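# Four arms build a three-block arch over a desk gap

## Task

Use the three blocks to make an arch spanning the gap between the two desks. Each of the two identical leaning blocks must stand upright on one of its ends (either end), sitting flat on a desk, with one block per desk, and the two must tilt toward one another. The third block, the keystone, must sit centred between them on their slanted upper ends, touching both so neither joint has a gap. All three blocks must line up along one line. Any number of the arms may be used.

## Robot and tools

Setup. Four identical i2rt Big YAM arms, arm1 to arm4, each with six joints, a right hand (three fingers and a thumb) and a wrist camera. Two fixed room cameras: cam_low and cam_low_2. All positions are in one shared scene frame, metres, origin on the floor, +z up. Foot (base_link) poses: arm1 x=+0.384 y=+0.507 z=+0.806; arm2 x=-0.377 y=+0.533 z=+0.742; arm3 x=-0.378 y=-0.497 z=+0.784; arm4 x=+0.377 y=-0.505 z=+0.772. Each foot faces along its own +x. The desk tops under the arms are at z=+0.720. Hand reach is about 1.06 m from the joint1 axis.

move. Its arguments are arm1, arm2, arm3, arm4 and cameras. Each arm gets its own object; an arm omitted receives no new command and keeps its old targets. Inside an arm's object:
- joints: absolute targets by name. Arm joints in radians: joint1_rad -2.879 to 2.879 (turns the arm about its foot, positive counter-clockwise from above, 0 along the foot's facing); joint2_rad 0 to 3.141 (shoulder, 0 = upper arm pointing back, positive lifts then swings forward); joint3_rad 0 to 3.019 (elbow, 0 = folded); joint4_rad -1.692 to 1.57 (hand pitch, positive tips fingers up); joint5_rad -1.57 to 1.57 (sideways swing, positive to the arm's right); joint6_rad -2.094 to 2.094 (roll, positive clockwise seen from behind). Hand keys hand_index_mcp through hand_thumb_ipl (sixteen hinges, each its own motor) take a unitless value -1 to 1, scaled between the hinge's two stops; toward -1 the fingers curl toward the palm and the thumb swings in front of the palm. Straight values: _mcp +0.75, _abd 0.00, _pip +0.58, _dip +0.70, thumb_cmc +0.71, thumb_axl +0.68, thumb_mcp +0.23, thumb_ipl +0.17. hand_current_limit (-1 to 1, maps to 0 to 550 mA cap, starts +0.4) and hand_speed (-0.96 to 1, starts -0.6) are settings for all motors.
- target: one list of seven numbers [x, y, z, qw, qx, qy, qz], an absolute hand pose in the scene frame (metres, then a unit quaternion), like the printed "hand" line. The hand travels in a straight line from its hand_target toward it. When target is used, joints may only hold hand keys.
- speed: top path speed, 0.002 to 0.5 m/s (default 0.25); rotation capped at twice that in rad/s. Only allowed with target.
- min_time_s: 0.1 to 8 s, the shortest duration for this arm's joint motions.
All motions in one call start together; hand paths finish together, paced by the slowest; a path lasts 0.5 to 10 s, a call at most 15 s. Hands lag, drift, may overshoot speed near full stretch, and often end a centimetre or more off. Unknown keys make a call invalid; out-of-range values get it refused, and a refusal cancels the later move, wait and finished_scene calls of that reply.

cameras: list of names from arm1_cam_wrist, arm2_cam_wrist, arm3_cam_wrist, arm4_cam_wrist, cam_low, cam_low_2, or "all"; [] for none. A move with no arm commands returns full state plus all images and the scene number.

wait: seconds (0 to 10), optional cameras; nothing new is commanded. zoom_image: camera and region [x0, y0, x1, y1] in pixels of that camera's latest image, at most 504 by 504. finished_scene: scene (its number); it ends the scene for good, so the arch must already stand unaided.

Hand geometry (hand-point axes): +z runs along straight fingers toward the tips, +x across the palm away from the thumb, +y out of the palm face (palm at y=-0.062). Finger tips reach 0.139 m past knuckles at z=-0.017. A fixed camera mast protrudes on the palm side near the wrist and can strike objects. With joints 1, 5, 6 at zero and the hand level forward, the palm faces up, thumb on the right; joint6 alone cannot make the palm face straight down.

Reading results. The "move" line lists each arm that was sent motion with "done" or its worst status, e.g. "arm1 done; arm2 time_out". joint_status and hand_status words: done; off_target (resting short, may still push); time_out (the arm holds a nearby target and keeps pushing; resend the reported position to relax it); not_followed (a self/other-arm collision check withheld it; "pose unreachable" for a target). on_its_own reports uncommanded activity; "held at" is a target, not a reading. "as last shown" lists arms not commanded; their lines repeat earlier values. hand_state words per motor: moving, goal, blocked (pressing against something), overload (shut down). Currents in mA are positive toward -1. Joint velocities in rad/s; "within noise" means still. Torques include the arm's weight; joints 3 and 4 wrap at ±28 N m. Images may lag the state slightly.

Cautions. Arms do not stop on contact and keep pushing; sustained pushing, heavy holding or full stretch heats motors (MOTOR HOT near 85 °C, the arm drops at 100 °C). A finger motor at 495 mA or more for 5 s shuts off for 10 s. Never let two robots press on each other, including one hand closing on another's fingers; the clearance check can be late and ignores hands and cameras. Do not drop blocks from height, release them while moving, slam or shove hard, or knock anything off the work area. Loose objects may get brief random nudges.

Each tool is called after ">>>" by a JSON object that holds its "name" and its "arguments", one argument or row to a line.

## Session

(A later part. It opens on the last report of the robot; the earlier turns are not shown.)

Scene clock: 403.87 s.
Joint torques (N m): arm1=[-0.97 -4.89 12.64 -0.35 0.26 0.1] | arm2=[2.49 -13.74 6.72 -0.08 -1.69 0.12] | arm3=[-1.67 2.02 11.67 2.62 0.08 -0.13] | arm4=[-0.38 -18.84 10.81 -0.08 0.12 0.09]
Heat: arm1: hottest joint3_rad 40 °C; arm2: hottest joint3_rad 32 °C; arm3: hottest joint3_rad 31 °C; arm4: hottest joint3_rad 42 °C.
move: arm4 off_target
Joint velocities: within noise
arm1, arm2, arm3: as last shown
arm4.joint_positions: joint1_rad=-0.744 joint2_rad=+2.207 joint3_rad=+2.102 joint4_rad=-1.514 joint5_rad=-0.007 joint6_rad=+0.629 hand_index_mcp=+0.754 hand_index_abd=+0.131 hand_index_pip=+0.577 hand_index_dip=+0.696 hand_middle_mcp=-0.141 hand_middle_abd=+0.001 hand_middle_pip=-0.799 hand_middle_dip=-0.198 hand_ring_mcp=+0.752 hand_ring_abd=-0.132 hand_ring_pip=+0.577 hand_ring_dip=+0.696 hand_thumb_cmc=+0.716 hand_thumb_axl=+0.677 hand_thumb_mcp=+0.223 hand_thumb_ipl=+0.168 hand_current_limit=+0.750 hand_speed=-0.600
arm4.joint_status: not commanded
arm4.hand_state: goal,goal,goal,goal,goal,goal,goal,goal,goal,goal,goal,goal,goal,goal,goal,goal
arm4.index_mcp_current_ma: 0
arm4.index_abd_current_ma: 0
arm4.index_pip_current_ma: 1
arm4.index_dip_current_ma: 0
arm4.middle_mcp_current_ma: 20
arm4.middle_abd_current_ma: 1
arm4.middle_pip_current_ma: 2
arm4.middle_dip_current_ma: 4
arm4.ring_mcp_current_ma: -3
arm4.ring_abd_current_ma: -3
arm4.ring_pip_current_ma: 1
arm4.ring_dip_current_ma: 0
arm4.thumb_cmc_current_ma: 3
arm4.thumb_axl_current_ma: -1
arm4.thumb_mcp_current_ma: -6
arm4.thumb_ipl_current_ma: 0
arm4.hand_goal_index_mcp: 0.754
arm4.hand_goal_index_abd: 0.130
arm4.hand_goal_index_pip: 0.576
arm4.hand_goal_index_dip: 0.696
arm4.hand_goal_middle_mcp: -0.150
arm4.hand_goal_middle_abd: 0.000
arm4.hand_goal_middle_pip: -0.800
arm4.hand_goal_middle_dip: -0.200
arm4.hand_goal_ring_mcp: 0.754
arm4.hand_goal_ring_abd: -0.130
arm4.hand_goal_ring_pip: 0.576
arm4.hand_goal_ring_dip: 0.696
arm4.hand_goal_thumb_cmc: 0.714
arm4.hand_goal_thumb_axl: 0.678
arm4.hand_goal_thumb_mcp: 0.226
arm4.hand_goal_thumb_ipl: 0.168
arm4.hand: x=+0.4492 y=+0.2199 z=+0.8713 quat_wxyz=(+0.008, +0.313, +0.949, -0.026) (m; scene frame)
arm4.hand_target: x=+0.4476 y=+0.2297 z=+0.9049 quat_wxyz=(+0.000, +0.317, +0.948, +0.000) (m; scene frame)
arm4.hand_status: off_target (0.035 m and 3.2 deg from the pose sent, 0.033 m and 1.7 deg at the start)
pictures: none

>>> {"name": "move", "arguments": {
  "arm4": {"target":[0.448,0.2310,0.955,0,0.3173,0.9483,0],"speed":0.12}
}}

>>> {"name": "move", "arguments": {
  "arm4": {"target":[0.4465,0.2300,0.889,0,0.3173,0.9483,0],"speed":0.08},
  "cameras": ["cam_low_2","cam_low"]
}}

>>> {"name": "zoom_image", "arguments": {
  "camera": "cam_low_2",
  "region": [500, 210, 600, 310]
}}

>>> {"name": "zoom_image", "arguments": {
  "camera": "cam_low",
  "region": [350, 190, 450, 290]
}}

Scene clock: 406.67 s.
Joint torques (N m): arm1=[-0.97 -4.78 12.68 -0.39 0.26 0.08] | arm2=[2.49 -13.74 6.71 -0.09 -1.69 0.13] | arm3=[-1.61 1.96 11.69 2.61 0.08 -0.13] | arm4=[-0.32 -17.55 11.44 0.03 0.15 0.06]
Heat: arm1: hottest joint3_rad 40 °C; arm2: hottest joint3_rad 32 °C; arm3: hottest joint3_rad 31 °C; arm4: hottest joint3_rad 43 °C.
move: arm4 off_target
Joint velocities: within noise
arm1, arm2, arm3: as last shown
arm4.joint_positions: joint1_rad=-0.744 joint2_rad=+2.194 joint3_rad=+2.232 joint4_rad=-1.649 joint5_rad=-0.007 joint6_rad=+0.629 hand_index_mcp=+0.754 hand_index_abd=+0.131 hand_index_pip=+0.577 hand_index_dip=+0.696 hand_middle_mcp=-0.141 hand_middle_abd=+0.001 hand_middle_pip=-0.799 hand_middle_dip=-0.198 hand_ring_mcp=+0.751 hand_ring_abd=-0.133 hand_ring_pip=+0.576 hand_ring_dip=+0.696 hand_thumb_cmc=+0.716 hand_thumb_axl=+0.677 hand_thumb_mcp=+0.223 hand_thumb_ipl=+0.168 hand_current_limit=+0.750 hand_speed=-0.600
arm4.joint_status: not commanded
arm4.hand_state: goal,goal,goal,goal,goal,goal,goal,goal,goal,goal,goal,goal,goal,goal,goal,goal
arm4.index_mcp_current_ma: 0
arm4.index_abd_current_ma: 0
arm4.index_pip_current_ma: 1
arm4.index_dip_current_ma: 0
arm4.middle_mcp_current_ma: 20
arm4.middle_abd_current_ma: 1
arm4.middle_pip_current_ma: 2
arm4.middle_dip_current_ma: 4
arm4.ring_mcp_current_ma: -5
arm4.ring_abd_current_ma: -3
arm4.ring_pip_current_ma: 0
arm4.ring_dip_current_ma: 0
arm4.thumb_cmc_current_ma: 2
arm4.thumb_axl_current_ma: -1
arm4.thumb_mcp_current_ma: -6
arm4.thumb_ipl_current_ma: 0
arm4.hand_goal_index_mcp: 0.754
arm4.hand_goal_index_abd: 0.130
arm4.hand_goal_index_pip: 0.576
arm4.hand_goal_index_dip: 0.696
arm4.hand_goal_middle_mcp: -0.150
arm4.hand_goal_middle_abd: 0.000
arm4.hand_goal_middle_pip: -0.800
arm4.hand_goal_middle_dip: -0.200
arm4.hand_goal_ring_mcp: 0.754
arm4.hand_goal_ring_abd: -0.130
arm4.hand_goal_ring_pip: 0.576
arm4.hand_goal_ring_dip: 0.696
arm4.hand_goal_thumb_cmc: 0.714
arm4.hand_goal_thumb_axl: 0.678
arm4.hand_goal_thumb_mcp: 0.226
arm4.hand_goal_thumb_ipl: 0.168
arm4.hand: x=+0.4488 y=+0.2206 z=+0.9295 quat_wxyz=(+0.007, +0.313, +0.950, -0.023) (m; scene frame)
arm4.hand_target: x=+0.4480 y=+0.2298 z=+0.9550 quat_wxyz=(+0.000, +0.317, +0.948, +0.001) (m; scene frame)
arm4.hand_status: off_target (0.028 m and 2.8 deg from the pose sent, 0.084 m and 3.2 deg at the start)
pictures: none

Scene clock: 408.17 s.
Joint torques (N m): arm1=[-0.91 -4.95 12.57 -0.32 0.27 0.1] | arm2=[2.55 -13.8 6.71 -0.1 -1.69 0.12] | arm3=[-1.67 1.96 11.69 2.61 0.08 -0.13] | arm4=[-0.09 -17.73 7.54 0.7 0.15 0.11]
Heat: arm1: hottest joint3_rad 40 °C; arm2: hottest joint3_rad 32 °C; arm3: hottest joint3_rad 31 °C; arm4: hottest joint3_rad 42 °C.
move: arm4 done
Joint velocities: within noise
arm1.joint_positions: joint1_rad=+2.489 joint2_rad=+1.111 joint3_rad=+1.467 joint4_rad=-1.671 joint5_rad=+0.075 joint6_rad=+1.637 hand_index_mcp=+0.753 hand_index_abd=-0.064 hand_index_pip=+0.575 hand_index_dip=+0.696 hand_middle_mcp=-0.145 hand_middle_abd=+0.001 hand_middle_pip=-0.798 hand_middle_dip=-0.197 hand_ring_mcp=+0.763 hand_ring_abd=+0.055 hand_ring_pip=+0.580 hand_ring_dip=+0.696 hand_thumb_cmc=-0.567 hand_thumb_axl=+0.677 hand_thumb_mcp=+0.224 hand_thumb_ipl=+0.168 hand_current_limit=+0.750 hand_speed=-0.600
arm1.joint_status: not commanded
arm1.hand_state: goal,blocked,goal,goal,goal,goal,goal,goal,goal,blocked,goal,goal,goal,goal,goal,goal
arm1.index_mcp_current_ma: 0
arm1.index_abd_current_ma: 481
arm1.index_pip_current_ma: 0
arm1.index_dip_current_ma: 0
arm1.middle_mcp_current_ma: 4
arm1.middle_abd_current_ma: 0
arm1.middle_pip_current_ma: 1
arm1.middle_dip_current_ma: 2
arm1.ring_mcp_current_ma: 10
arm1.ring_abd_current_ma: -481
arm1.ring_pip_current_ma: 2
arm1.ring_dip_current_ma: 0
arm1.thumb_cmc_current_ma: 2
arm1.thumb_axl_current_ma: 0
arm1.thumb_mcp_current_ma: -2
arm1.thumb_ipl_current_ma: 0
arm1.hand_goal_index_mcp: 0.754
arm1.hand_goal_index_abd: -0.300
arm1.hand_goal_index_pip: 0.576
arm1.hand_goal_index_dip: 0.696
arm1.hand_goal_middle_mcp: -0.150
arm1.hand_goal_middle_abd: 0.000
arm1.hand_goal_middle_pip: -0.800
arm1.hand_goal_middle_dip: -0.200
arm1.hand_goal_ring_mcp: 0.754
arm1.hand_goal_ring_abd: 0.300
arm1.hand_goal_ring_pip: 0.576
arm1.hand_goal_ring_dip: 0.696
arm1.hand_goal_thumb_cmc: -0.570
arm1.hand_goal_thumb_axl: 0.678
arm1.hand_goal_thumb_mcp: 0.226
arm1.hand_goal_thumb_ipl: 0.168
arm1.hand: x=+0.6983 y=+0.4398 z=+1.1982 quat_wxyz=(+0.027, +0.991, +0.010, +0.129) (m; scene frame)
arm1.hand_target: x=+0.6995 y=+0.4399 z=+1.2186 quat_wxyz=(+0.023, +0.988, +0.001, +0.153) (m; scene frame)
arm1.hand_status: not commanded
arm2.joint_positions: joint1_rad=-0.850 joint2_rad=+1.965 joint3_rad=+1.441 joint4_rad=-1.377 joint5_rad=-1.430 joint6_rad=+1.226 hand_index_mcp=+0.723 hand_index_abd=-0.054 hand_index_pip=+0.563 hand_index_dip=+0.689 hand_middle_mcp=-0.148 hand_middle_abd=+0.001 hand_middle_pip=-0.798 hand_middle_dip=-0.197 hand_ring_mcp=+0.709 hand_ring_abd=+0.074 hand_ring_pip=+0.556 hand_ring_dip=+0.686 hand_thumb_cmc=+0.707 hand_thumb_axl=+0.677 hand_thumb_mcp=+0.223 hand_thumb_ipl=+0.168 hand_current_limit=+0.750 hand_speed=-0.600
arm2.joint_status: not commanded
arm2.hand_state: blocked,blocked,goal,goal,goal,goal,goal,goal,blocked,blocked,blocked,goal,goal,goal,goal,goal
arm2.index_mcp_current_ma: -82
arm2.index_abd_current_ma: 481
arm2.index_pip_current_ma: -25
arm2.index_dip_current_ma: -10
arm2.middle_mcp_current_ma: 2
arm2.middle_abd_current_ma: 0
arm2.middle_pip_current_ma: 2
arm2.middle_dip_current_ma: 3
arm2.ring_mcp_current_ma: -132
arm2.ring_abd_current_ma: -481
arm2.ring_pip_current_ma: -43
arm2.ring_dip_current_ma: -18
arm2.thumb_cmc_current_ma: -12
arm2.thumb_axl_current_ma: -1
arm2.thumb_mcp_current_ma: -6
arm2.thumb_ipl_current_ma: 0
arm2.hand_goal_index_mcp: 0.754
arm2.hand_goal_index_abd: -0.300
arm2.hand_goal_index_pip: 0.576
arm2.hand_goal_index_dip: 0.696
arm2.hand_goal_middle_mcp: -0.150
arm2.hand_goal_middle_abd: 0.000
arm2.hand_goal_middle_pip: -0.800
arm2.hand_goal_middle_dip: -0.200
arm2.hand_goal_ring_mcp: 0.754
arm2.hand_goal_ring_abd: 0.300
arm2.hand_goal_ring_pip: 0.576
arm2.hand_goal_ring_dip: 0.696
arm2.hand_goal_thumb_cmc: 0.714
arm2.hand_goal_thumb_axl: 0.678
arm2.hand_goal_thumb_mcp: 0.226
arm2.hand_goal_thumb_ipl: 0.168
arm2.hand: x=-0.2397 y=+0.0199 z=+0.8320 quat_wxyz=(-0.459, +0.539, -0.527, +0.469) (m; scene frame)
arm2.hand_target: x=-0.2380 y=+0.0221 z=+0.8252 quat_wxyz=(-0.467, +0.532, -0.531, +0.466) (m; scene frame)
arm2.hand_status: not commanded
arm3.joint_positions: joint1_rad=-0.486 joint2_rad=+0.616 joint3_rad=+1.393 joint4_rad=-1.200 joint5_rad=-0.022 joint6_rad=+1.102 hand_index_mcp=+0.755 hand_index_abd=+0.001 hand_index_pip=+0.577 hand_index_dip=+0.696 hand_middle_mcp=+0.755 hand_middle_abd=+0.001 hand_middle_pip=+0.577 hand_middle_dip=+0.696 hand_ring_mcp=+0.755 hand_ring_abd=+0.001 hand_ring_pip=+0.577 hand_ring_dip=+0.696 hand_thumb_cmc=+0.715 hand_thumb_axl=+0.677 hand_thumb_mcp=+0.226 hand_thumb_ipl=+0.168 hand_current_limit=+0.400 hand_speed=-0.600
arm3.joint_status: not commanded
arm3.hand_state: goal,goal,goal,goal,goal,goal,goal,goal,goal,goal,goal,goal,goal,goal,goal,goal
arm3.index_mcp_current_ma: 0
arm3.index_abd_current_ma: 0
arm3.index_pip_current_ma: 0
arm3.index_dip_current_ma: 0
arm3.middle_mcp_current_ma: 0
arm3.middle_abd_current_ma: 0
arm3.middle_pip_current_ma: 0
arm3.middle_dip_current_ma: 0
arm3.ring_mcp_current_ma: 0
arm3.ring_abd_current_ma: 0
arm3.ring_pip_current_ma: 0
arm3.ring_dip_current_ma: 0
arm3.thumb_cmc_current_ma: 0
arm3.thumb_axl_current_ma: 0
arm3.thumb_mcp_current_ma: 0
arm3.thumb_ipl_current_ma: 0
arm3.hand_goal_index_mcp: 0.754
arm3.hand_goal_index_abd: 0.000
arm3.hand_goal_index_pip: 0.576
arm3.hand_goal_index_dip: 0.696
arm3.hand_goal_middle_mcp: 0.754
arm3.hand_goal_middle_abd: 0.000
arm3.hand_goal_middle_pip: 0.576
arm3.hand_goal_middle_dip: 0.696
arm3.hand_goal_ring_mcp: 0.754
arm3.hand_goal_ring_abd: 0.000
arm3.hand_goal_ring_pip: 0.576
arm3.hand_goal_ring_dip: 0.696
arm3.hand_goal_thumb_cmc: 0.714
arm3.hand_goal_thumb_axl: 0.678
arm3.hand_goal_thumb_mcp: 0.226
arm3.hand_goal_thumb_ipl: 0.168
arm3.hand: x=-0.1076 y=-0.4854 z=+1.3707 quat_wxyz=(+0.023, +0.767, +0.340, +0.543) (m; scene frame)
arm3.hand_target: x=-0.1111 y=-0.4866 z=+1.3818 quat_wxyz=(+0.024, +0.761, +0.337, +0.553) (m; scene frame)
arm3.hand_status: not commanded
arm4.joint_positions: joint1_rad=-0.744 joint2_rad=+2.194 joint3_rad=+2.117 joint4_rad=-1.496 joint5_rad=-0.007 joint6_rad=+0.630 hand_index_mcp=+0.754 hand_index_abd=+0.131 hand_index_pip=+0.577 hand_index_dip=+0.696 hand_middle_mcp=-0.141 hand_middle_abd=+0.001 hand_middle_pip=-0.799 hand_middle_dip=-0.198 hand_ring_mcp=+0.751 hand_ring_abd=-0.133 hand_ring_pip=+0.576 hand_ring_dip=+0.696 hand_thumb_cmc=+0.716 hand_thumb_axl=+0.677 hand_thumb_mcp=+0.223 hand_thumb_ipl=+0.168 hand_current_limit=+0.750 hand_speed=-0.600
arm4.joint_status: not commanded
arm4.hand_state: goal,goal,goal,goal,goal,goal,goal,goal,goal,goal,goal,goal,goal,goal,goal,goal
arm4.index_mcp_current_ma: 0
arm4.index_abd_current_ma: 0
arm4.index_pip_current_ma: 1
arm4.index_dip_current_ma: 0
arm4.middle_mcp_current_ma: 20
arm4.middle_abd_current_ma: 1
arm4.middle_pip_current_ma: 2
arm4.middle_dip_current_ma: 4
arm4.ring_mcp_current_ma: -5
arm4.ring_abd_current_ma: -3
arm4.ring_pip_current_ma: 0
arm4.ring_dip_current_ma: 0
arm4.thumb_cmc_current_ma: 2
arm4.thumb_axl_current_ma: -1
arm4.thumb_mcp_current_ma: -6
arm4.thumb_ipl_current_ma: 0
arm4.hand_goal_index_mcp: 0.754
arm4.hand_goal_index_abd: 0.130
arm4.hand_goal_index_pip: 0.576
arm4.hand_goal_index_dip: 0.696
arm4.hand_goal_middle_mcp: -0.150
arm4.hand_goal_middle_abd: 0.000
arm4.hand_goal_middle_pip: -0.800
arm4.hand_goal_middle_dip: -0.200
arm4.hand_goal_ring_mcp: 0.754
arm4.hand_goal_ring_abd: -0.130
arm4.hand_goal_ring_pip: 0.576
arm4.hand_goal_ring_dip: 0.696
arm4.hand_goal_thumb_cmc: 0.714
arm4.hand_goal_thumb_axl: 0.678
arm4.hand_goal_thumb_mcp: 0.226
arm4.hand_goal_thumb_ipl: 0.168
arm4.hand: x=+0.4491 y=+0.2288 z=+0.8875 quat_wxyz=(+0.001, +0.313, +0.950, -0.005) (m; scene frame)
arm4.hand_target: x=+0.4466 y=+0.2301 z=+0.8890 quat_wxyz=(+0.000, +0.317, +0.948, +0.000) (m; scene frame)
arm4.hand_status: done (0.003 m and 0.8 deg from the pose sent, 0.042 m and 2.8 deg at the start)
pictures: cam_low, cam_low_2

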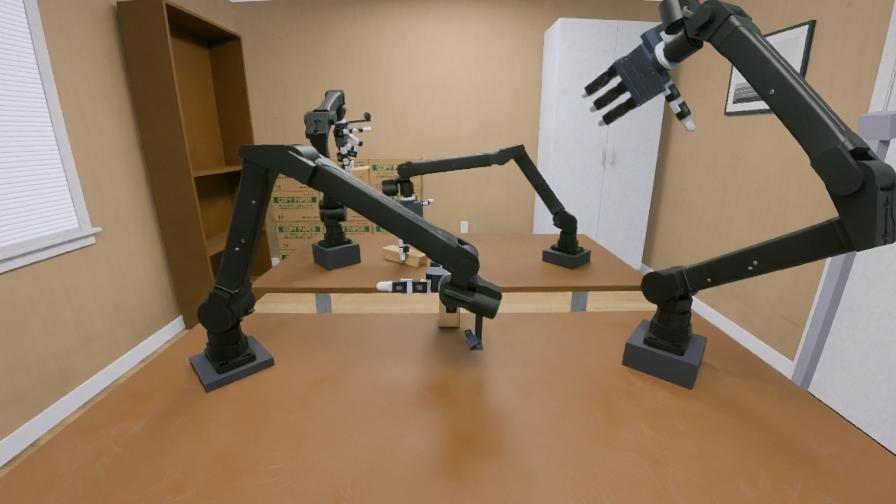

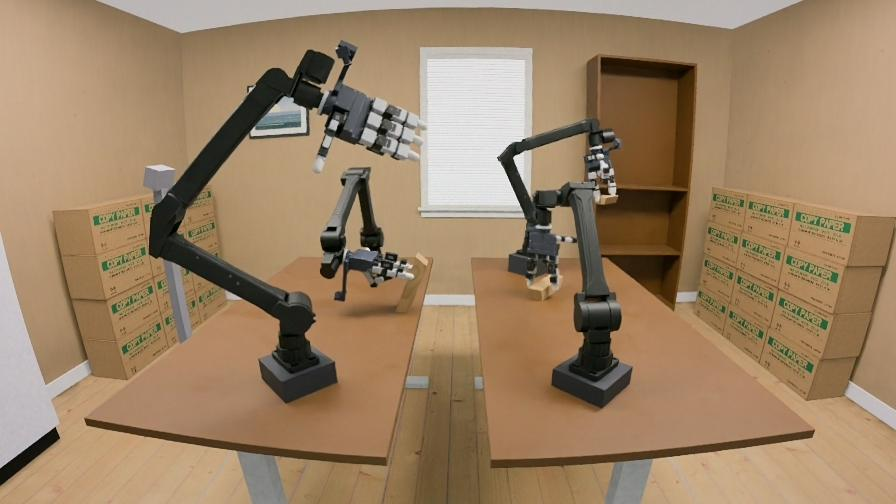

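Scaled by 5.040 from the camera's 896x504 image, which has a finer 1280x720 frame.

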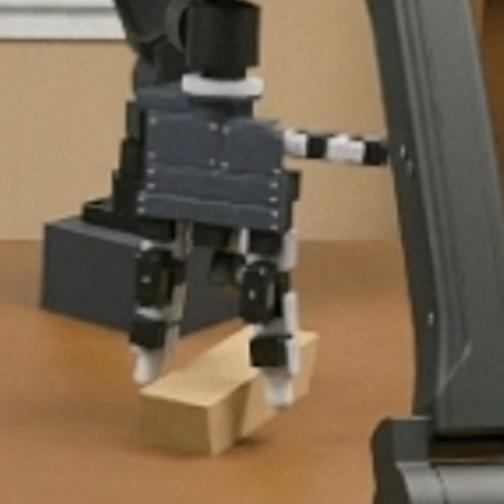

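Scaled by 5.040 from the camera's 896x504 image, which has a finer 1280x720 frame.

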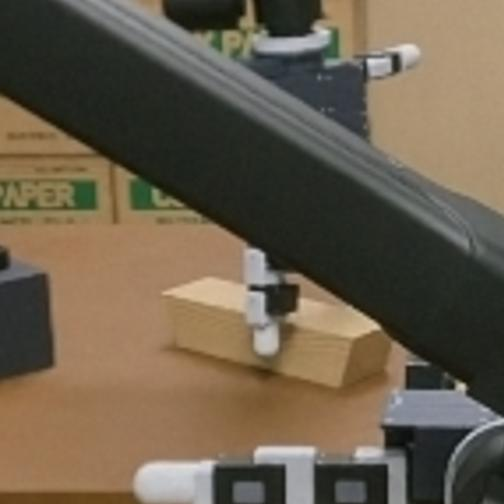

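>>> {"name": "move", "arguments": {
  "arm4": {"target":[0.4485,0.2290,0.877,0,0.3173,0.9483,0],"speed":0.08},
  "cameras": ["cam_low_2"]
}}

>>> {"name": "zoom_image", "arguments": {
  "camera": "cam_low_2",
  "region": [500, 210, 600, 310]
}}

Scene clock: 411.07 s.
Joint torques (N m): arm1=[-0.79 -4.95 12.59 -0.36 0.27 0.09] | arm2=[2.49 -13.74 6.74 -0.09 -1.69 0.12] | arm3=[-1.61 2.02 11.7 2.62 0.08 -0.13] | arm4=[-0.32 -17.38 7.56 0.62 0.16 0.06]
Heat: arm1: hottest joint3_rad 40 °C; arm2: hottest joint3_rad 32 °C; arm3: hottest joint3_rad 31 °C; arm4: hottest joint3_rad 42 °C.
move: arm4 done
Joint velocities: within noise
arm1, arm2, arm3: as last shown
arm4.joint_positions: joint1_rad=-0.744 joint2_rad=+2.194 joint3_rad=+2.087 joint4_rad=-1.465 joint5_rad=-0.007 joint6_rad=+0.630 hand_index_mcp=+0.754 hand_index_abd=+0.131 hand_index_pip=+0.577 hand_index_dip=+0.696 hand_middle_mcp=-0.141 hand_middle_abd=+0.001 hand_middle_pip=-0.799 hand_middle_dip=-0.198 hand_ring_mcp=+0.751 hand_ring_abd=-0.133 hand_ring_pip=+0.576 hand_ring_dip=+0.696 hand_thumb_cmc=+0.716 hand_thumb_axl=+0.677 hand_thumb_mcp=+0.223 hand_thumb_ipl=+0.168 hand_current_limit=+0.750 hand_speed=-0.600
arm4.joint_status: not commanded
arm4.hand_state: goal,goal,goal,goal,goal,goal,goal,goal,goal,goal,goal,goal,goal,goal,goal,goal
arm4.index_mcp_current_ma: 0
arm4.index_abd_current_ma: 0
arm4.index_pip_current_ma: 1
arm4.index_dip_current_ma: 0
arm4.middle_mcp_current_ma: 20
arm4.middle_abd_current_ma: 1
arm4.middle_pip_current_ma: 2
arm4.middle_dip_current_ma: 4
arm4.ring_mcp_current_ma: -5
arm4.ring_abd_current_ma: -3
arm4.ring_pip_current_ma: 0
arm4.ring_dip_current_ma: 0
arm4.thumb_cmc_current_ma: 2
arm4.thumb_axl_current_ma: -1
arm4.thumb_mcp_current_ma: -6
arm4.thumb_ipl_current_ma: 0
arm4.hand_goal_index_mcp: 0.754
arm4.hand_goal_index_abd: 0.130
arm4.hand_goal_index_pip: 0.576
arm4.hand_goal_index_dip: 0.696
arm4.hand_goal_middle_mcp: -0.150
arm4.hand_goal_middle_abd: 0.000
arm4.hand_goal_middle_pip: -0.800
arm4.hand_goal_middle_dip: -0.200
arm4.hand_goal_ring_mcp: 0.754
arm4.hand_goal_ring_abd: -0.130
arm4.hand_goal_ring_pip: 0.576
arm4.hand_goal_ring_dip: 0.696
arm4.hand_goal_thumb_cmc: 0.714
arm4.hand_goal_thumb_axl: 0.678
arm4.hand_goal_thumb_mcp: 0.226
arm4.hand_goal_thumb_ipl: 0.168
arm4.hand: x=+0.4492 y=+0.2278 z=+0.8761 quat_wxyz=(+0.001, +0.313, +0.950, -0.004) (m; scene frame)
arm4.hand_target: x=+0.4486 y=+0.2290 z=+0.8770 quat_wxyz=(+0.000, +0.317, +0.948, +0.000) (m; scene frame)
arm4.hand_status: done (0.002 m and 0.7 deg from the pose sent, 0.011 m and 0.8 deg at the start)
pictures: cam_low_2

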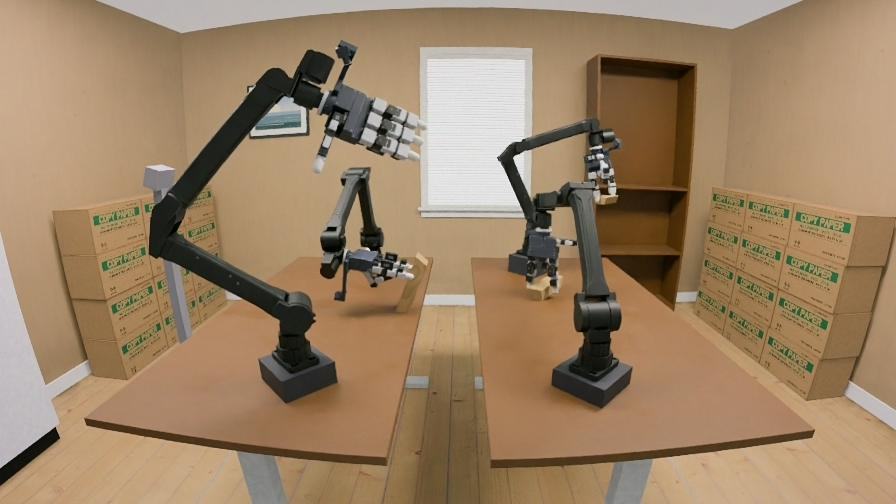

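Scaled by 5.040 from the camera's 896x504 image, which has a finer 1280x720 frame.

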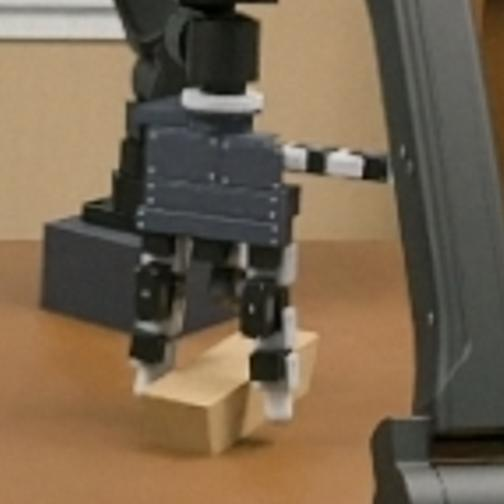

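>>> {"name": "move", "arguments": {
  "arm4": {"joints":{"hand_index_abd":-0.30,"hand_ring_abd":0.30}}
}}

Scene clock: 413.33 s.
Joint torques (N m): arm1=[-0.85 -5.01 12.63 -0.32 0.26 0.08] | arm2=[2.49 -13.8 6.72 -0.08 -1.69 0.12] | arm3=[-1.67 1.96 11.67 2.61 0.08 -0.12] | arm4=[-0.44 -17.61 7.54 0.72 0.17 0.05]
Heat: arm1: hottest joint3_rad 40 °C; arm2: hottest joint3_rad 32 °C; arm3: hottest joint3_rad 31 °C; arm4: hottest joint3_rad 42 °C.
move: arm4 off_target
Joint velocities: within noise
arm1, arm2, arm3: as last shown
arm4.joint_positions: joint1_rad=-0.744 joint2_rad=+2.194 joint3_rad=+2.087 joint4_rad=-1.465 joint5_rad=-0.007 joint6_rad=+0.632 hand_index_mcp=+0.751 hand_index_abd=-0.003 hand_index_pip=+0.576 hand_index_dip=+0.696 hand_middle_mcp=-0.141 hand_middle_abd=+0.001 hand_middle_pip=-0.799 hand_middle_dip=-0.198 hand_ring_mcp=+0.754 hand_ring_abd=+0.007 hand_ring_pip=+0.576 hand_ring_dip=+0.696 hand_thumb_cmc=+0.715 hand_thumb_axl=+0.677 hand_thumb_mcp=+0.223 hand_thumb_ipl=+0.168 hand_current_limit=+0.750 hand_speed=-0.600
arm4.joint_status: hand_index_abd off_target (ended at -0.003, target -0.300); hand_ring_abd off_target (ended at +0.007, target +0.300)
arm4.hand_state: goal,blocked,goal,goal,goal,goal,goal,goal,goal,blocked,goal,goal,goal,goal,goal,goal
arm4.index_mcp_current_ma: -5
arm4.index_abd_current_ma: 481
arm4.index_pip_current_ma: 0
arm4.index_dip_current_ma: 0
arm4.middle_mcp_current_ma: 20
arm4.middle_abd_current_ma: 1
arm4.middle_pip_current_ma: 2
arm4.middle_dip_current_ma: 4
arm4.ring_mcp_current_ma: 0
arm4.ring_abd_current_ma: -481
arm4.ring_pip_current_ma: 0
arm4.ring_dip_current_ma: 0
arm4.thumb_cmc_current_ma: 2
arm4.thumb_axl_current_ma: -1
arm4.thumb_mcp_current_ma: -6
arm4.thumb_ipl_current_ma: 0
arm4.hand_goal_index_mcp: 0.754
arm4.hand_goal_index_abd: -0.300
arm4.hand_goal_index_pip: 0.576
arm4.hand_goal_index_dip: 0.696
arm4.hand_goal_middle_mcp: -0.150
arm4.hand_goal_middle_abd: 0.000
arm4.hand_goal_middle_pip: -0.800
arm4.hand_goal_middle_dip: -0.200
arm4.hand_goal_ring_mcp: 0.754
arm4.hand_goal_ring_abd: 0.300
arm4.hand_goal_ring_pip: 0.576
arm4.hand_goal_ring_dip: 0.696
arm4.hand_goal_thumb_cmc: 0.714
arm4.hand_goal_thumb_axl: 0.678
arm4.hand_goal_thumb_mcp: 0.226
arm4.hand_goal_thumb_ipl: 0.168
arm4.hand: x=+0.4493 y=+0.2278 z=+0.8761 quat_wxyz=(+0.001, +0.314, +0.949, -0.004) (m; scene frame)
arm4.hand_target: x=+0.4486 y=+0.2290 z=+0.8770 quat_wxyz=(+0.000, +0.317, +0.948, +0.000) (m; scene frame)
arm4.hand_status: not commanded
pictures: none

>>> {"name": "move", "arguments": {
  "arm4": {"joints":{"hand_index_abd":0.13,"hand_ring_abd":-0.13}}
}}

>>> {"name": "move", "arguments": {
  "arm4": {"target":[0.449,0.2310,0.955,0,0.3173,0.9483,0],"speed":0.15}
}}

>>> {"name": "move", "arguments": {
  "arm4": {"target":[0.4485,0.2295,0.886,0,0.3173,0.9483,0],"speed":0.1},
  "cameras": ["cam_low_2","cam_low"]
}}

>>> {"name": "zoom_image", "arguments": {
  "camera": "cam_low_2",
  "region": [500, 210, 600, 310]
}}

>>> {"name": "zoom_image", "arguments": {
  "camera": "cam_low",
  "region": [350, 190, 450, 290]
}}

Scene clock: 415.77 s.
Joint torques (N m): arm1=[-0.79 -5.13 12.56 -0.36 0.26 0.09] | arm2=[2.49 -13.74 6.71 -0.09 -1.68 0.12] | arm3=[-1.67 2.02 11.69 2.61 0.08 -0.13] | arm4=[-0.26 -17.49 7.54 0.7 0.17 0.06]
Heat: arm1: hottest joint3_rad 40 °C; arm2: hottest joint3_rad 32 °C; arm3: hottest joint3_rad 31 °C; arm4: hottest joint3_rad 42 °C.
move: arm4 done
Joint velocities: within noise
arm1, arm2, arm3: as last shown
arm4.joint_positions: joint1_rad=-0.744 joint2_rad=+2.194 joint3_rad=+2.087 joint4_rad=-1.465 joint5_rad=-0.007 joint6_rad=+0.632 hand_index_mcp=+0.751 hand_index_abd=+0.125 hand_index_pip=+0.576 hand_index_dip=+0.696 hand_middle_mcp=-0.141 hand_middle_abd=+0.001 hand_middle_pip=-0.799 hand_middle_dip=-0.198 hand_ring_mcp=+0.754 hand_ring_abd=-0.126 hand_ring_pip=+0.576 hand_ring_dip=+0.696 hand_thumb_cmc=+0.715 hand_thumb_axl=+0.677 hand_thumb_mcp=+0.223 hand_thumb_ipl=+0.168 hand_current_limit=+0.750 hand_speed=-0.600
arm4.joint_status: all done
arm4.hand_state: goal,goal,goal,goal,goal,goal,goal,goal,goal,goal,goal,goal,goal,goal,goal,goal
arm4.index_mcp_current_ma: -5
arm4.index_abd_current_ma: -8
arm4.index_pip_current_ma: 0
arm4.index_dip_current_ma: 0
arm4.middle_mcp_current_ma: 20
arm4.middle_abd_current_ma: 1
arm4.middle_pip_current_ma: 2
arm4.middle_dip_current_ma: 4
arm4.ring_mcp_current_ma: 0
arm4.ring_abd_current_ma: 5
arm4.ring_pip_current_ma: 0
arm4.ring_dip_current_ma: 0
arm4.thumb_cmc_current_ma: 2
arm4.thumb_axl_current_ma: -1
arm4.thumb_mcp_current_ma: -6
arm4.thumb_ipl_current_ma: 0
arm4.hand_goal_index_mcp: 0.754
arm4.hand_goal_index_abd: 0.130
arm4.hand_goal_index_pip: 0.576
arm4.hand_goal_index_dip: 0.696
arm4.hand_goal_middle_mcp: -0.150
arm4.hand_goal_middle_abd: 0.000
arm4.hand_goal_middle_pip: -0.800
arm4.hand_goal_middle_dip: -0.200
arm4.hand_goal_ring_mcp: 0.754
arm4.hand_goal_ring_abd: -0.130
arm4.hand_goal_ring_pip: 0.576
arm4.hand_goal_ring_dip: 0.696
arm4.hand_goal_thumb_cmc: 0.714
arm4.hand_goal_thumb_axl: 0.678
arm4.hand_goal_thumb_mcp: 0.226
arm4.hand_goal_thumb_ipl: 0.168
arm4.hand: x=+0.4493 y=+0.2278 z=+0.8761 quat_wxyz=(+0.001, +0.314, +0.949, -0.004) (m; scene frame)
arm4.hand_target: x=+0.4486 y=+0.2290 z=+0.8770 quat_wxyz=(+0.000, +0.317, +0.948, +0.000) (m; scene frame)
arm4.hand_status: not commanded
pictures: none

Scene clock: 417.17 s.
Joint torques (N m): arm1=[-0.85 -4.78 12.62 -0.32 0.27 0.08] | arm2=[2.49 -13.74 6.71 -0.1 -1.69 0.12] | arm3=[-1.61 1.96 11.7 2.62 0.07 -0.13] | arm4=[-0.38 -17.38 11.3 0.05 0.15 0.04]
Heat: arm1: hottest joint3_rad 40 °C; arm2: hottest joint3_rad 32 °C; arm3: hottest joint3_rad 31 °C; arm4: hottest joint3_rad 42 °C.
move: arm4 off_target
Joint velocities: within noise
arm1, arm2, arm3: as last shown
arm4.joint_positions: joint1_rad=-0.744 joint2_rad=+2.192 joint3_rad=+2.233 joint4_rad=-1.649 joint5_rad=-0.008 joint6_rad=+0.632 hand_index_mcp=+0.751 hand_index_abd=+0.125 hand_index_pip=+0.576 hand_index_dip=+0.696 hand_middle_mcp=-0.141 hand_middle_abd=+0.001 hand_middle_pip=-0.799 hand_middle_dip=-0.198 hand_ring_mcp=+0.753 hand_ring_abd=-0.132 hand_ring_pip=+0.576 hand_ring_dip=+0.696 hand_thumb_cmc=+0.715 hand_thumb_axl=+0.677 hand_thumb_mcp=+0.223 hand_thumb_ipl=+0.168 hand_current_limit=+0.750 hand_speed=-0.600
arm4.joint_status: not commanded
arm4.hand_state: goal,goal,goal,goal,goal,goal,goal,goal,goal,goal,goal,goal,goal,goal,goal,goal
arm4.index_mcp_current_ma: -5
arm4.index_abd_current_ma: -7
arm4.index_pip_current_ma: 0
arm4.index_dip_current_ma: 0
arm4.middle_mcp_current_ma: 20
arm4.middle_abd_current_ma: 1
arm4.middle_pip_current_ma: 2
arm4.middle_dip_current_ma: 4
arm4.ring_mcp_current_ma: -1
arm4.ring_abd_current_ma: -3
arm4.ring_pip_current_ma: 0
arm4.ring_dip_current_ma: 0
arm4.thumb_cmc_current_ma: 2
arm4.thumb_axl_current_ma: -1
arm4.thumb_mcp_current_ma: -6
arm4.thumb_ipl_current_ma: 0
arm4.hand_goal_index_mcp: 0.754
arm4.hand_goal_index_abd: 0.130
arm4.hand_goal_index_pip: 0.576
arm4.hand_goal_index_dip: 0.696
arm4.hand_goal_middle_mcp: -0.150
arm4.hand_goal_middle_abd: 0.000
arm4.hand_goal_middle_pip: -0.800
arm4.hand_goal_middle_dip: -0.200
arm4.hand_goal_ring_mcp: 0.754
arm4.hand_goal_ring_abd: -0.130
arm4.hand_goal_ring_pip: 0.576
arm4.hand_goal_ring_dip: 0.696
arm4.hand_goal_thumb_cmc: 0.714
arm4.hand_goal_thumb_axl: 0.678
arm4.hand_goal_thumb_mcp: 0.226
arm4.hand_goal_thumb_ipl: 0.168
arm4.hand: x=+0.4488 y=+0.2205 z=+0.9313 quat_wxyz=(+0.006, +0.314, +0.949, -0.022) (m; scene frame)
arm4.hand_target: x=+0.4490 y=+0.2298 z=+0.9550 quat_wxyz=(+0.000, +0.317, +0.948, +0.000) (m; scene frame)
arm4.hand_status: off_target (0.026 m and 2.6 deg from the pose sent, 0.079 m and 0.7 deg at the start)
pictures: none

Scene clock: 418.53 s.
Joint torques (N m): arm1=[-0.91 -4.89 12.62 -0.34 0.27 0.08] | arm2=[2.49 -13.74 6.74 -0.09 -1.69 0.12] | arm3=[-1.67 2.02 11.69 2.62 0.08 -0.13] | arm4=[-0.38 -17.67 7.5 0.69 0.16 0.05]
Heat: arm1: hottest joint3_rad 40 °C; arm2: hottest joint3_rad 32 °C; arm3: hottest joint3_rad 31 °C; arm4: hottest joint3_rad 42 °C.
move: arm4 done
Joint velocities: within noise
arm1, arm2, arm3: as last shown
arm4.joint_positions: joint1_rad=-0.744 joint2_rad=+2.192 joint3_rad=+2.108 joint4_rad=-1.488 joint5_rad=-0.008 joint6_rad=+0.632 hand_index_mcp=+0.751 hand_index_abd=+0.125 hand_index_pip=+0.576 hand_index_dip=+0.696 hand_middle_mcp=-0.141 hand_middle_abd=+0.001 hand_middle_pip=-0.799 hand_middle_dip=-0.198 hand_ring_mcp=+0.753 hand_ring_abd=-0.132 hand_ring_pip=+0.576 hand_ring_dip=+0.696 hand_thumb_cmc=+0.715 hand_thumb_axl=+0.677 hand_thumb_mcp=+0.223 hand_thumb_ipl=+0.168 hand_current_limit=+0.750 hand_speed=-0.600
arm4.joint_status: not commanded
arm4.hand_state: goal,goal,goal,goal,goal,goal,goal,goal,goal,goal,goal,goal,goal,goal,goal,goal
arm4.index_mcp_current_ma: -5
arm4.index_abd_current_ma: -7
arm4.index_pip_current_ma: 0
arm4.index_dip_current_ma: 0
arm4.middle_mcp_current_ma: 20
arm4.middle_abd_current_ma: 1
arm4.middle_pip_current_ma: 2
arm4.middle_dip_current_ma: 4
arm4.ring_mcp_current_ma: -1
arm4.ring_abd_current_ma: -3
arm4.ring_pip_current_ma: 0
arm4.ring_dip_current_ma: 0
arm4.thumb_cmc_current_ma: 2
arm4.thumb_axl_current_ma: -1
arm4.thumb_mcp_current_ma: -6
arm4.thumb_ipl_current_ma: 0
arm4.hand_goal_index_mcp: 0.754
arm4.hand_goal_index_abd: 0.130
arm4.hand_goal_index_pip: 0.576
arm4.hand_goal_index_dip: 0.696
arm4.hand_goal_middle_mcp: -0.150
arm4.hand_goal_middle_abd: 0.000
arm4.hand_goal_middle_pip: -0.800
arm4.hand_goal_middle_dip: -0.200
arm4.hand_goal_ring_mcp: 0.754
arm4.hand_goal_ring_abd: -0.130
arm4.hand_goal_ring_pip: 0.576
arm4.hand_goal_ring_dip: 0.696
arm4.hand_goal_thumb_cmc: 0.714
arm4.hand_goal_thumb_axl: 0.678
arm4.hand_goal_thumb_mcp: 0.226
arm4.hand_goal_thumb_ipl: 0.168
arm4.hand: x=+0.4492 y=+0.2282 z=+0.8853 quat_wxyz=(+0.001, +0.314, +0.949, -0.004) (m; scene frame)
arm4.hand_target: x=+0.4485 y=+0.2296 z=+0.8860 quat_wxyz=(+0.000, +0.317, +0.948, +0.000) (m; scene frame)
arm4.hand_status: done (0.002 m and 0.7 deg from the pose sent, 0.046 m and 2.6 deg at the start)
pictures: cam_low, cam_low_2

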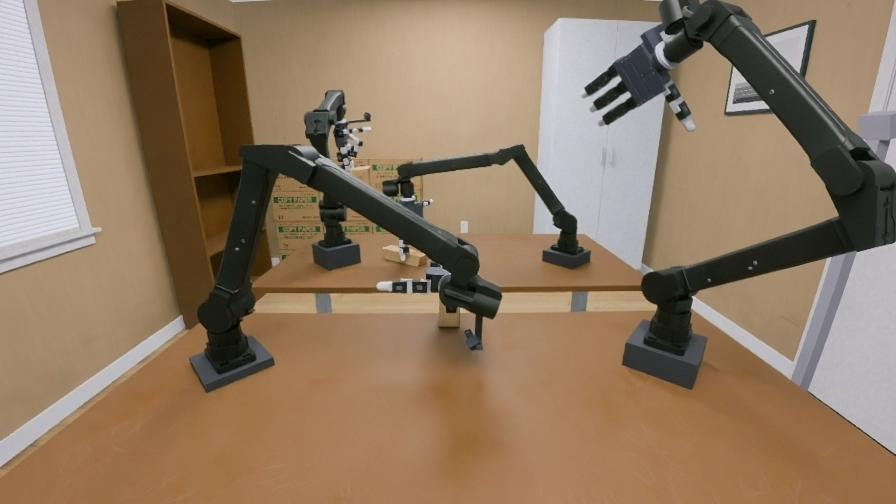

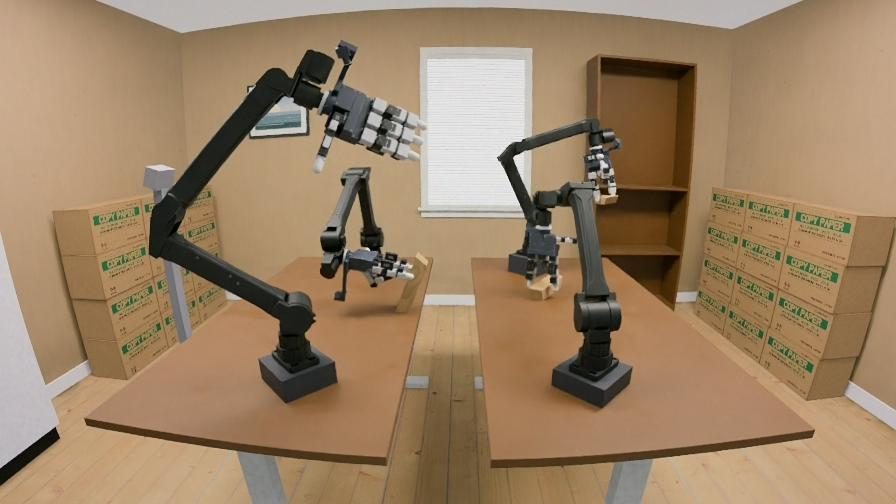

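Scaled by 5.040 from the camera's 896x504 image, which has a finer 1280x720 frame.

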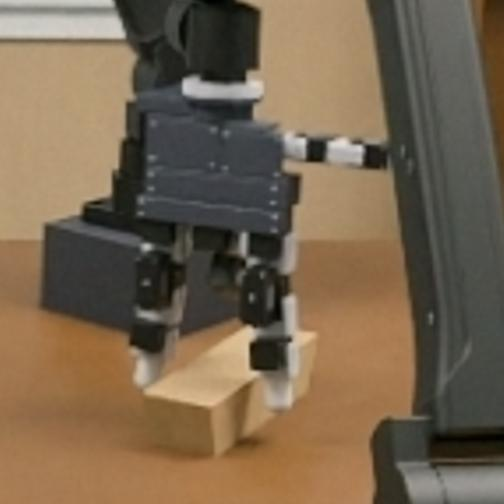

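Scaled by 5.040 from the camera's 896x504 image, which has a finer 1280x720 frame.

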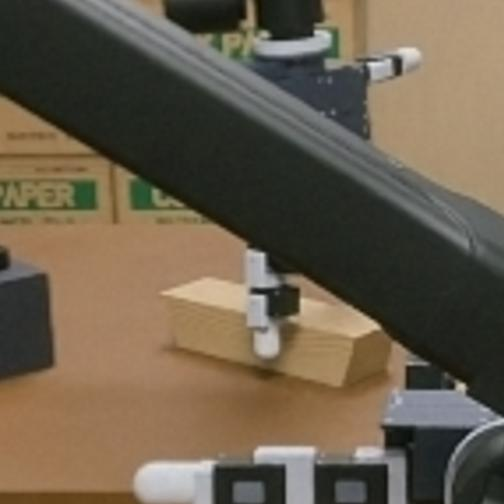

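>>> {"name": "move", "arguments": {
  "arm4": {"joints":{"hand_index_abd":-0.30,"hand_ring_abd":0.30}}
}}

>>> {"name": "move", "arguments": {
  "arm4": {"target":[0.4485,0.2200,1.03,0,0.3173,0.9483,0],"speed":0.1},
  "cameras": ["cam_low_2"]
}}

>>> {"name": "zoom_image", "arguments": {
  "camera": "cam_low_2",
  "region": [500, 190, 600, 310]
}}

Scene clock: 421.37 s.
Joint torques (N m): arm1=[-1.14 -4.89 12.59 -0.31 0.26 0.09] | arm2=[2.49 -13.74 6.71 -0.09 -1.69 0.12] | arm3=[-1.61 2.02 11.69 2.62 0.08 -0.12] | arm4=[-0.26 -17.67 7.6 0.8 0.15 0.04]
Heat: arm1: hottest joint3_rad 40 °C; arm2: hottest joint3_rad 32 °C; arm3: hottest joint3_rad 31 °C; arm4: hottest joint3_rad 42 °C.
move: arm4 off_target
Joint velocities: within noise
arm1, arm2, arm3: as last shown
arm4.joint_positions: joint1_rad=-0.744 joint2_rad=+2.192 joint3_rad=+2.108 joint4_rad=-1.488 joint5_rad=-0.007 joint6_rad=+0.632 hand_index_mcp=+0.751 hand_index_abd=-0.062 hand_index_pip=+0.576 hand_index_dip=+0.696 hand_middle_mcp=-0.141 hand_middle_abd=+0.001 hand_middle_pip=-0.799 hand_middle_dip=-0.198 hand_ring_mcp=+0.753 hand_ring_abd=+0.070 hand_ring_pip=+0.576 hand_ring_dip=+0.696 hand_thumb_cmc=+0.715 hand_thumb_axl=+0.677 hand_thumb_mcp=+0.223 hand_thumb_ipl=+0.168 hand_current_limit=+0.750 hand_speed=-0.600
arm4.joint_status: hand_index_abd off_target (ended at -0.062, target -0.300); hand_ring_abd off_target (ended at +0.070, target +0.300)
arm4.hand_state: goal,blocked,goal,goal,goal,goal,goal,goal,goal,blocked,goal,goal,goal,goal,goal,goal
arm4.index_mcp_current_ma: -4
arm4.index_abd_current_ma: 481
arm4.index_pip_current_ma: 0
arm4.index_dip_current_ma: 0
arm4.middle_mcp_current_ma: 20
arm4.middle_abd_current_ma: 1
arm4.middle_pip_current_ma: 2
arm4.middle_dip_current_ma: 4
arm4.ring_mcp_current_ma: -1
arm4.ring_abd_current_ma: -481
arm4.ring_pip_current_ma: 0
arm4.ring_dip_current_ma: 0
arm4.thumb_cmc_current_ma: 2
arm4.thumb_axl_current_ma: -1
arm4.thumb_mcp_current_ma: -6
arm4.thumb_ipl_current_ma: 0
arm4.hand_goal_index_mcp: 0.754
arm4.hand_goal_index_abd: -0.300
arm4.hand_goal_index_pip: 0.576
arm4.hand_goal_index_dip: 0.696
arm4.hand_goal_middle_mcp: -0.150
arm4.hand_goal_middle_abd: 0.000
arm4.hand_goal_middle_pip: -0.800
arm4.hand_goal_middle_dip: -0.200
arm4.hand_goal_ring_mcp: 0.754
arm4.hand_goal_ring_abd: 0.300
arm4.hand_goal_ring_pip: 0.576
arm4.hand_goal_ring_dip: 0.696
arm4.hand_goal_thumb_cmc: 0.714
arm4.hand_goal_thumb_axl: 0.678
arm4.hand_goal_thumb_mcp: 0.226
arm4.hand_goal_thumb_ipl: 0.168
arm4.hand: x=+0.4492 y=+0.2282 z=+0.8854 quat_wxyz=(+0.001, +0.314, +0.949, -0.004) (m; scene frame)
arm4.hand_target: x=+0.4486 y=+0.2295 z=+0.8860 quat_wxyz=(+0.000, +0.317, +0.948, +0.000) (m; scene frame)
arm4.hand_status: not commanded
pictures: none

Scene clock: 423.43 s.
Joint torques (N m): arm1=[-0.73 -4.84 12.66 -0.35 0.26 0.08] | arm2=[2.49 -13.74 6.71 -0.1 -1.69 0.13] | arm3=[-1.67 1.9 11.7 2.62 0.08 -0.12] | arm4=[-0.38 -19.55 12.74 0.05 0.3 -0.05]
Heat: arm1: hottest joint3_rad 40 °C; arm2: hottest joint3_rad 32 °C; arm3: hottest joint3_rad 31 °C; arm4: hottest joint3_rad 42 °C.
move: arm4 off_target
Joint velocities: within noise
arm1, arm2, arm3: as last shown
arm4.joint_positions: joint1_rad=-0.744 joint2_rad=+2.124 joint3_rad=+2.213 joint4_rad=-1.671 joint5_rad=-0.001 joint6_rad=+0.632 hand_index_mcp=+0.751 hand_index_abd=-0.062 hand_index_pip=+0.577 hand_index_dip=+0.699 hand_middle_mcp=-0.141 hand_middle_abd=+0.001 hand_middle_pip=-0.799 hand_middle_dip=-0.198 hand_ring_mcp=+0.761 hand_ring_abd=+0.072 hand_ring_pip=+0.582 hand_ring_dip=+0.701 hand_thumb_cmc=+0.715 hand_thumb_axl=+0.677 hand_thumb_mcp=+0.223 hand_thumb_ipl=+0.168 hand_current_limit=+0.750 hand_speed=-0.600
arm4.joint_status: not commanded
arm4.hand_state: goal,blocked,goal,goal,goal,goal,goal,goal,goal,blocked,goal,goal,goal,goal,goal,goal
arm4.index_mcp_current_ma: -5
arm4.index_abd_current_ma: 481
arm4.index_pip_current_ma: 2
arm4.index_dip_current_ma: 5
arm4.middle_mcp_current_ma: 20
arm4.middle_abd_current_ma: 1
arm4.middle_pip_current_ma: 2
arm4.middle_dip_current_ma: 4
arm4.ring_mcp_current_ma: 14
arm4.ring_abd_current_ma: -481
arm4.ring_pip_current_ma: 11
arm4.ring_dip_current_ma: 10
arm4.thumb_cmc_current_ma: 2
arm4.thumb_axl_current_ma: -1
arm4.thumb_mcp_current_ma: -6
arm4.thumb_ipl_current_ma: 0
arm4.hand_goal_index_mcp: 0.754
arm4.hand_goal_index_abd: -0.300
arm4.hand_goal_index_pip: 0.576
arm4.hand_goal_index_dip: 0.696
arm4.hand_goal_middle_mcp: -0.150
arm4.hand_goal_middle_abd: 0.000
arm4.hand_goal_middle_pip: -0.800
arm4.hand_goal_middle_dip: -0.200
arm4.hand_goal_ring_mcp: 0.754
arm4.hand_goal_ring_abd: 0.300
arm4.hand_goal_ring_pip: 0.576
arm4.hand_goal_ring_dip: 0.696
arm4.hand_goal_thumb_cmc: 0.714
arm4.hand_goal_thumb_axl: 0.678
arm4.hand_goal_thumb_mcp: 0.226
arm4.hand_goal_thumb_ipl: 0.168
arm4.hand: x=+0.4497 y=+0.2073 z=+0.9693 quat_wxyz=(+0.006, +0.314, +0.949, -0.008) (m; scene frame)
arm4.hand_target: x=+0.4485 y=+0.2157 z=+1.0290 quat_wxyz=(-0.009, +0.313, +0.949, +0.042) (m; scene frame)
arm4.hand_status: off_target (0.062 m and 1.2 deg from the pose sent, 0.145 m and 0.7 deg at the start; a joint's target at an end of its range on 34 of 62 steps)
pictures: cam_low_2

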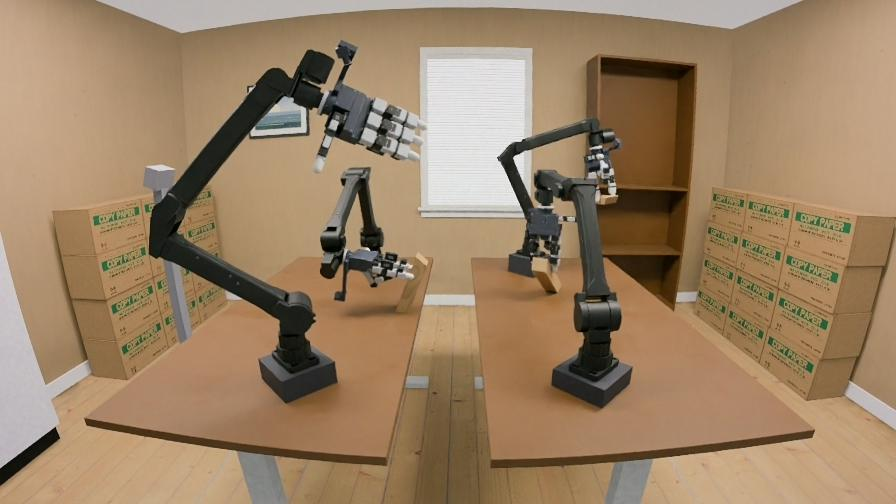

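Scaled by 4.200 from the camera's 896x504 image, which has a finer 1280x720 frame.

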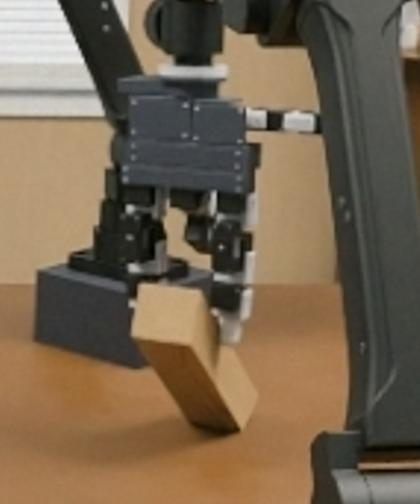

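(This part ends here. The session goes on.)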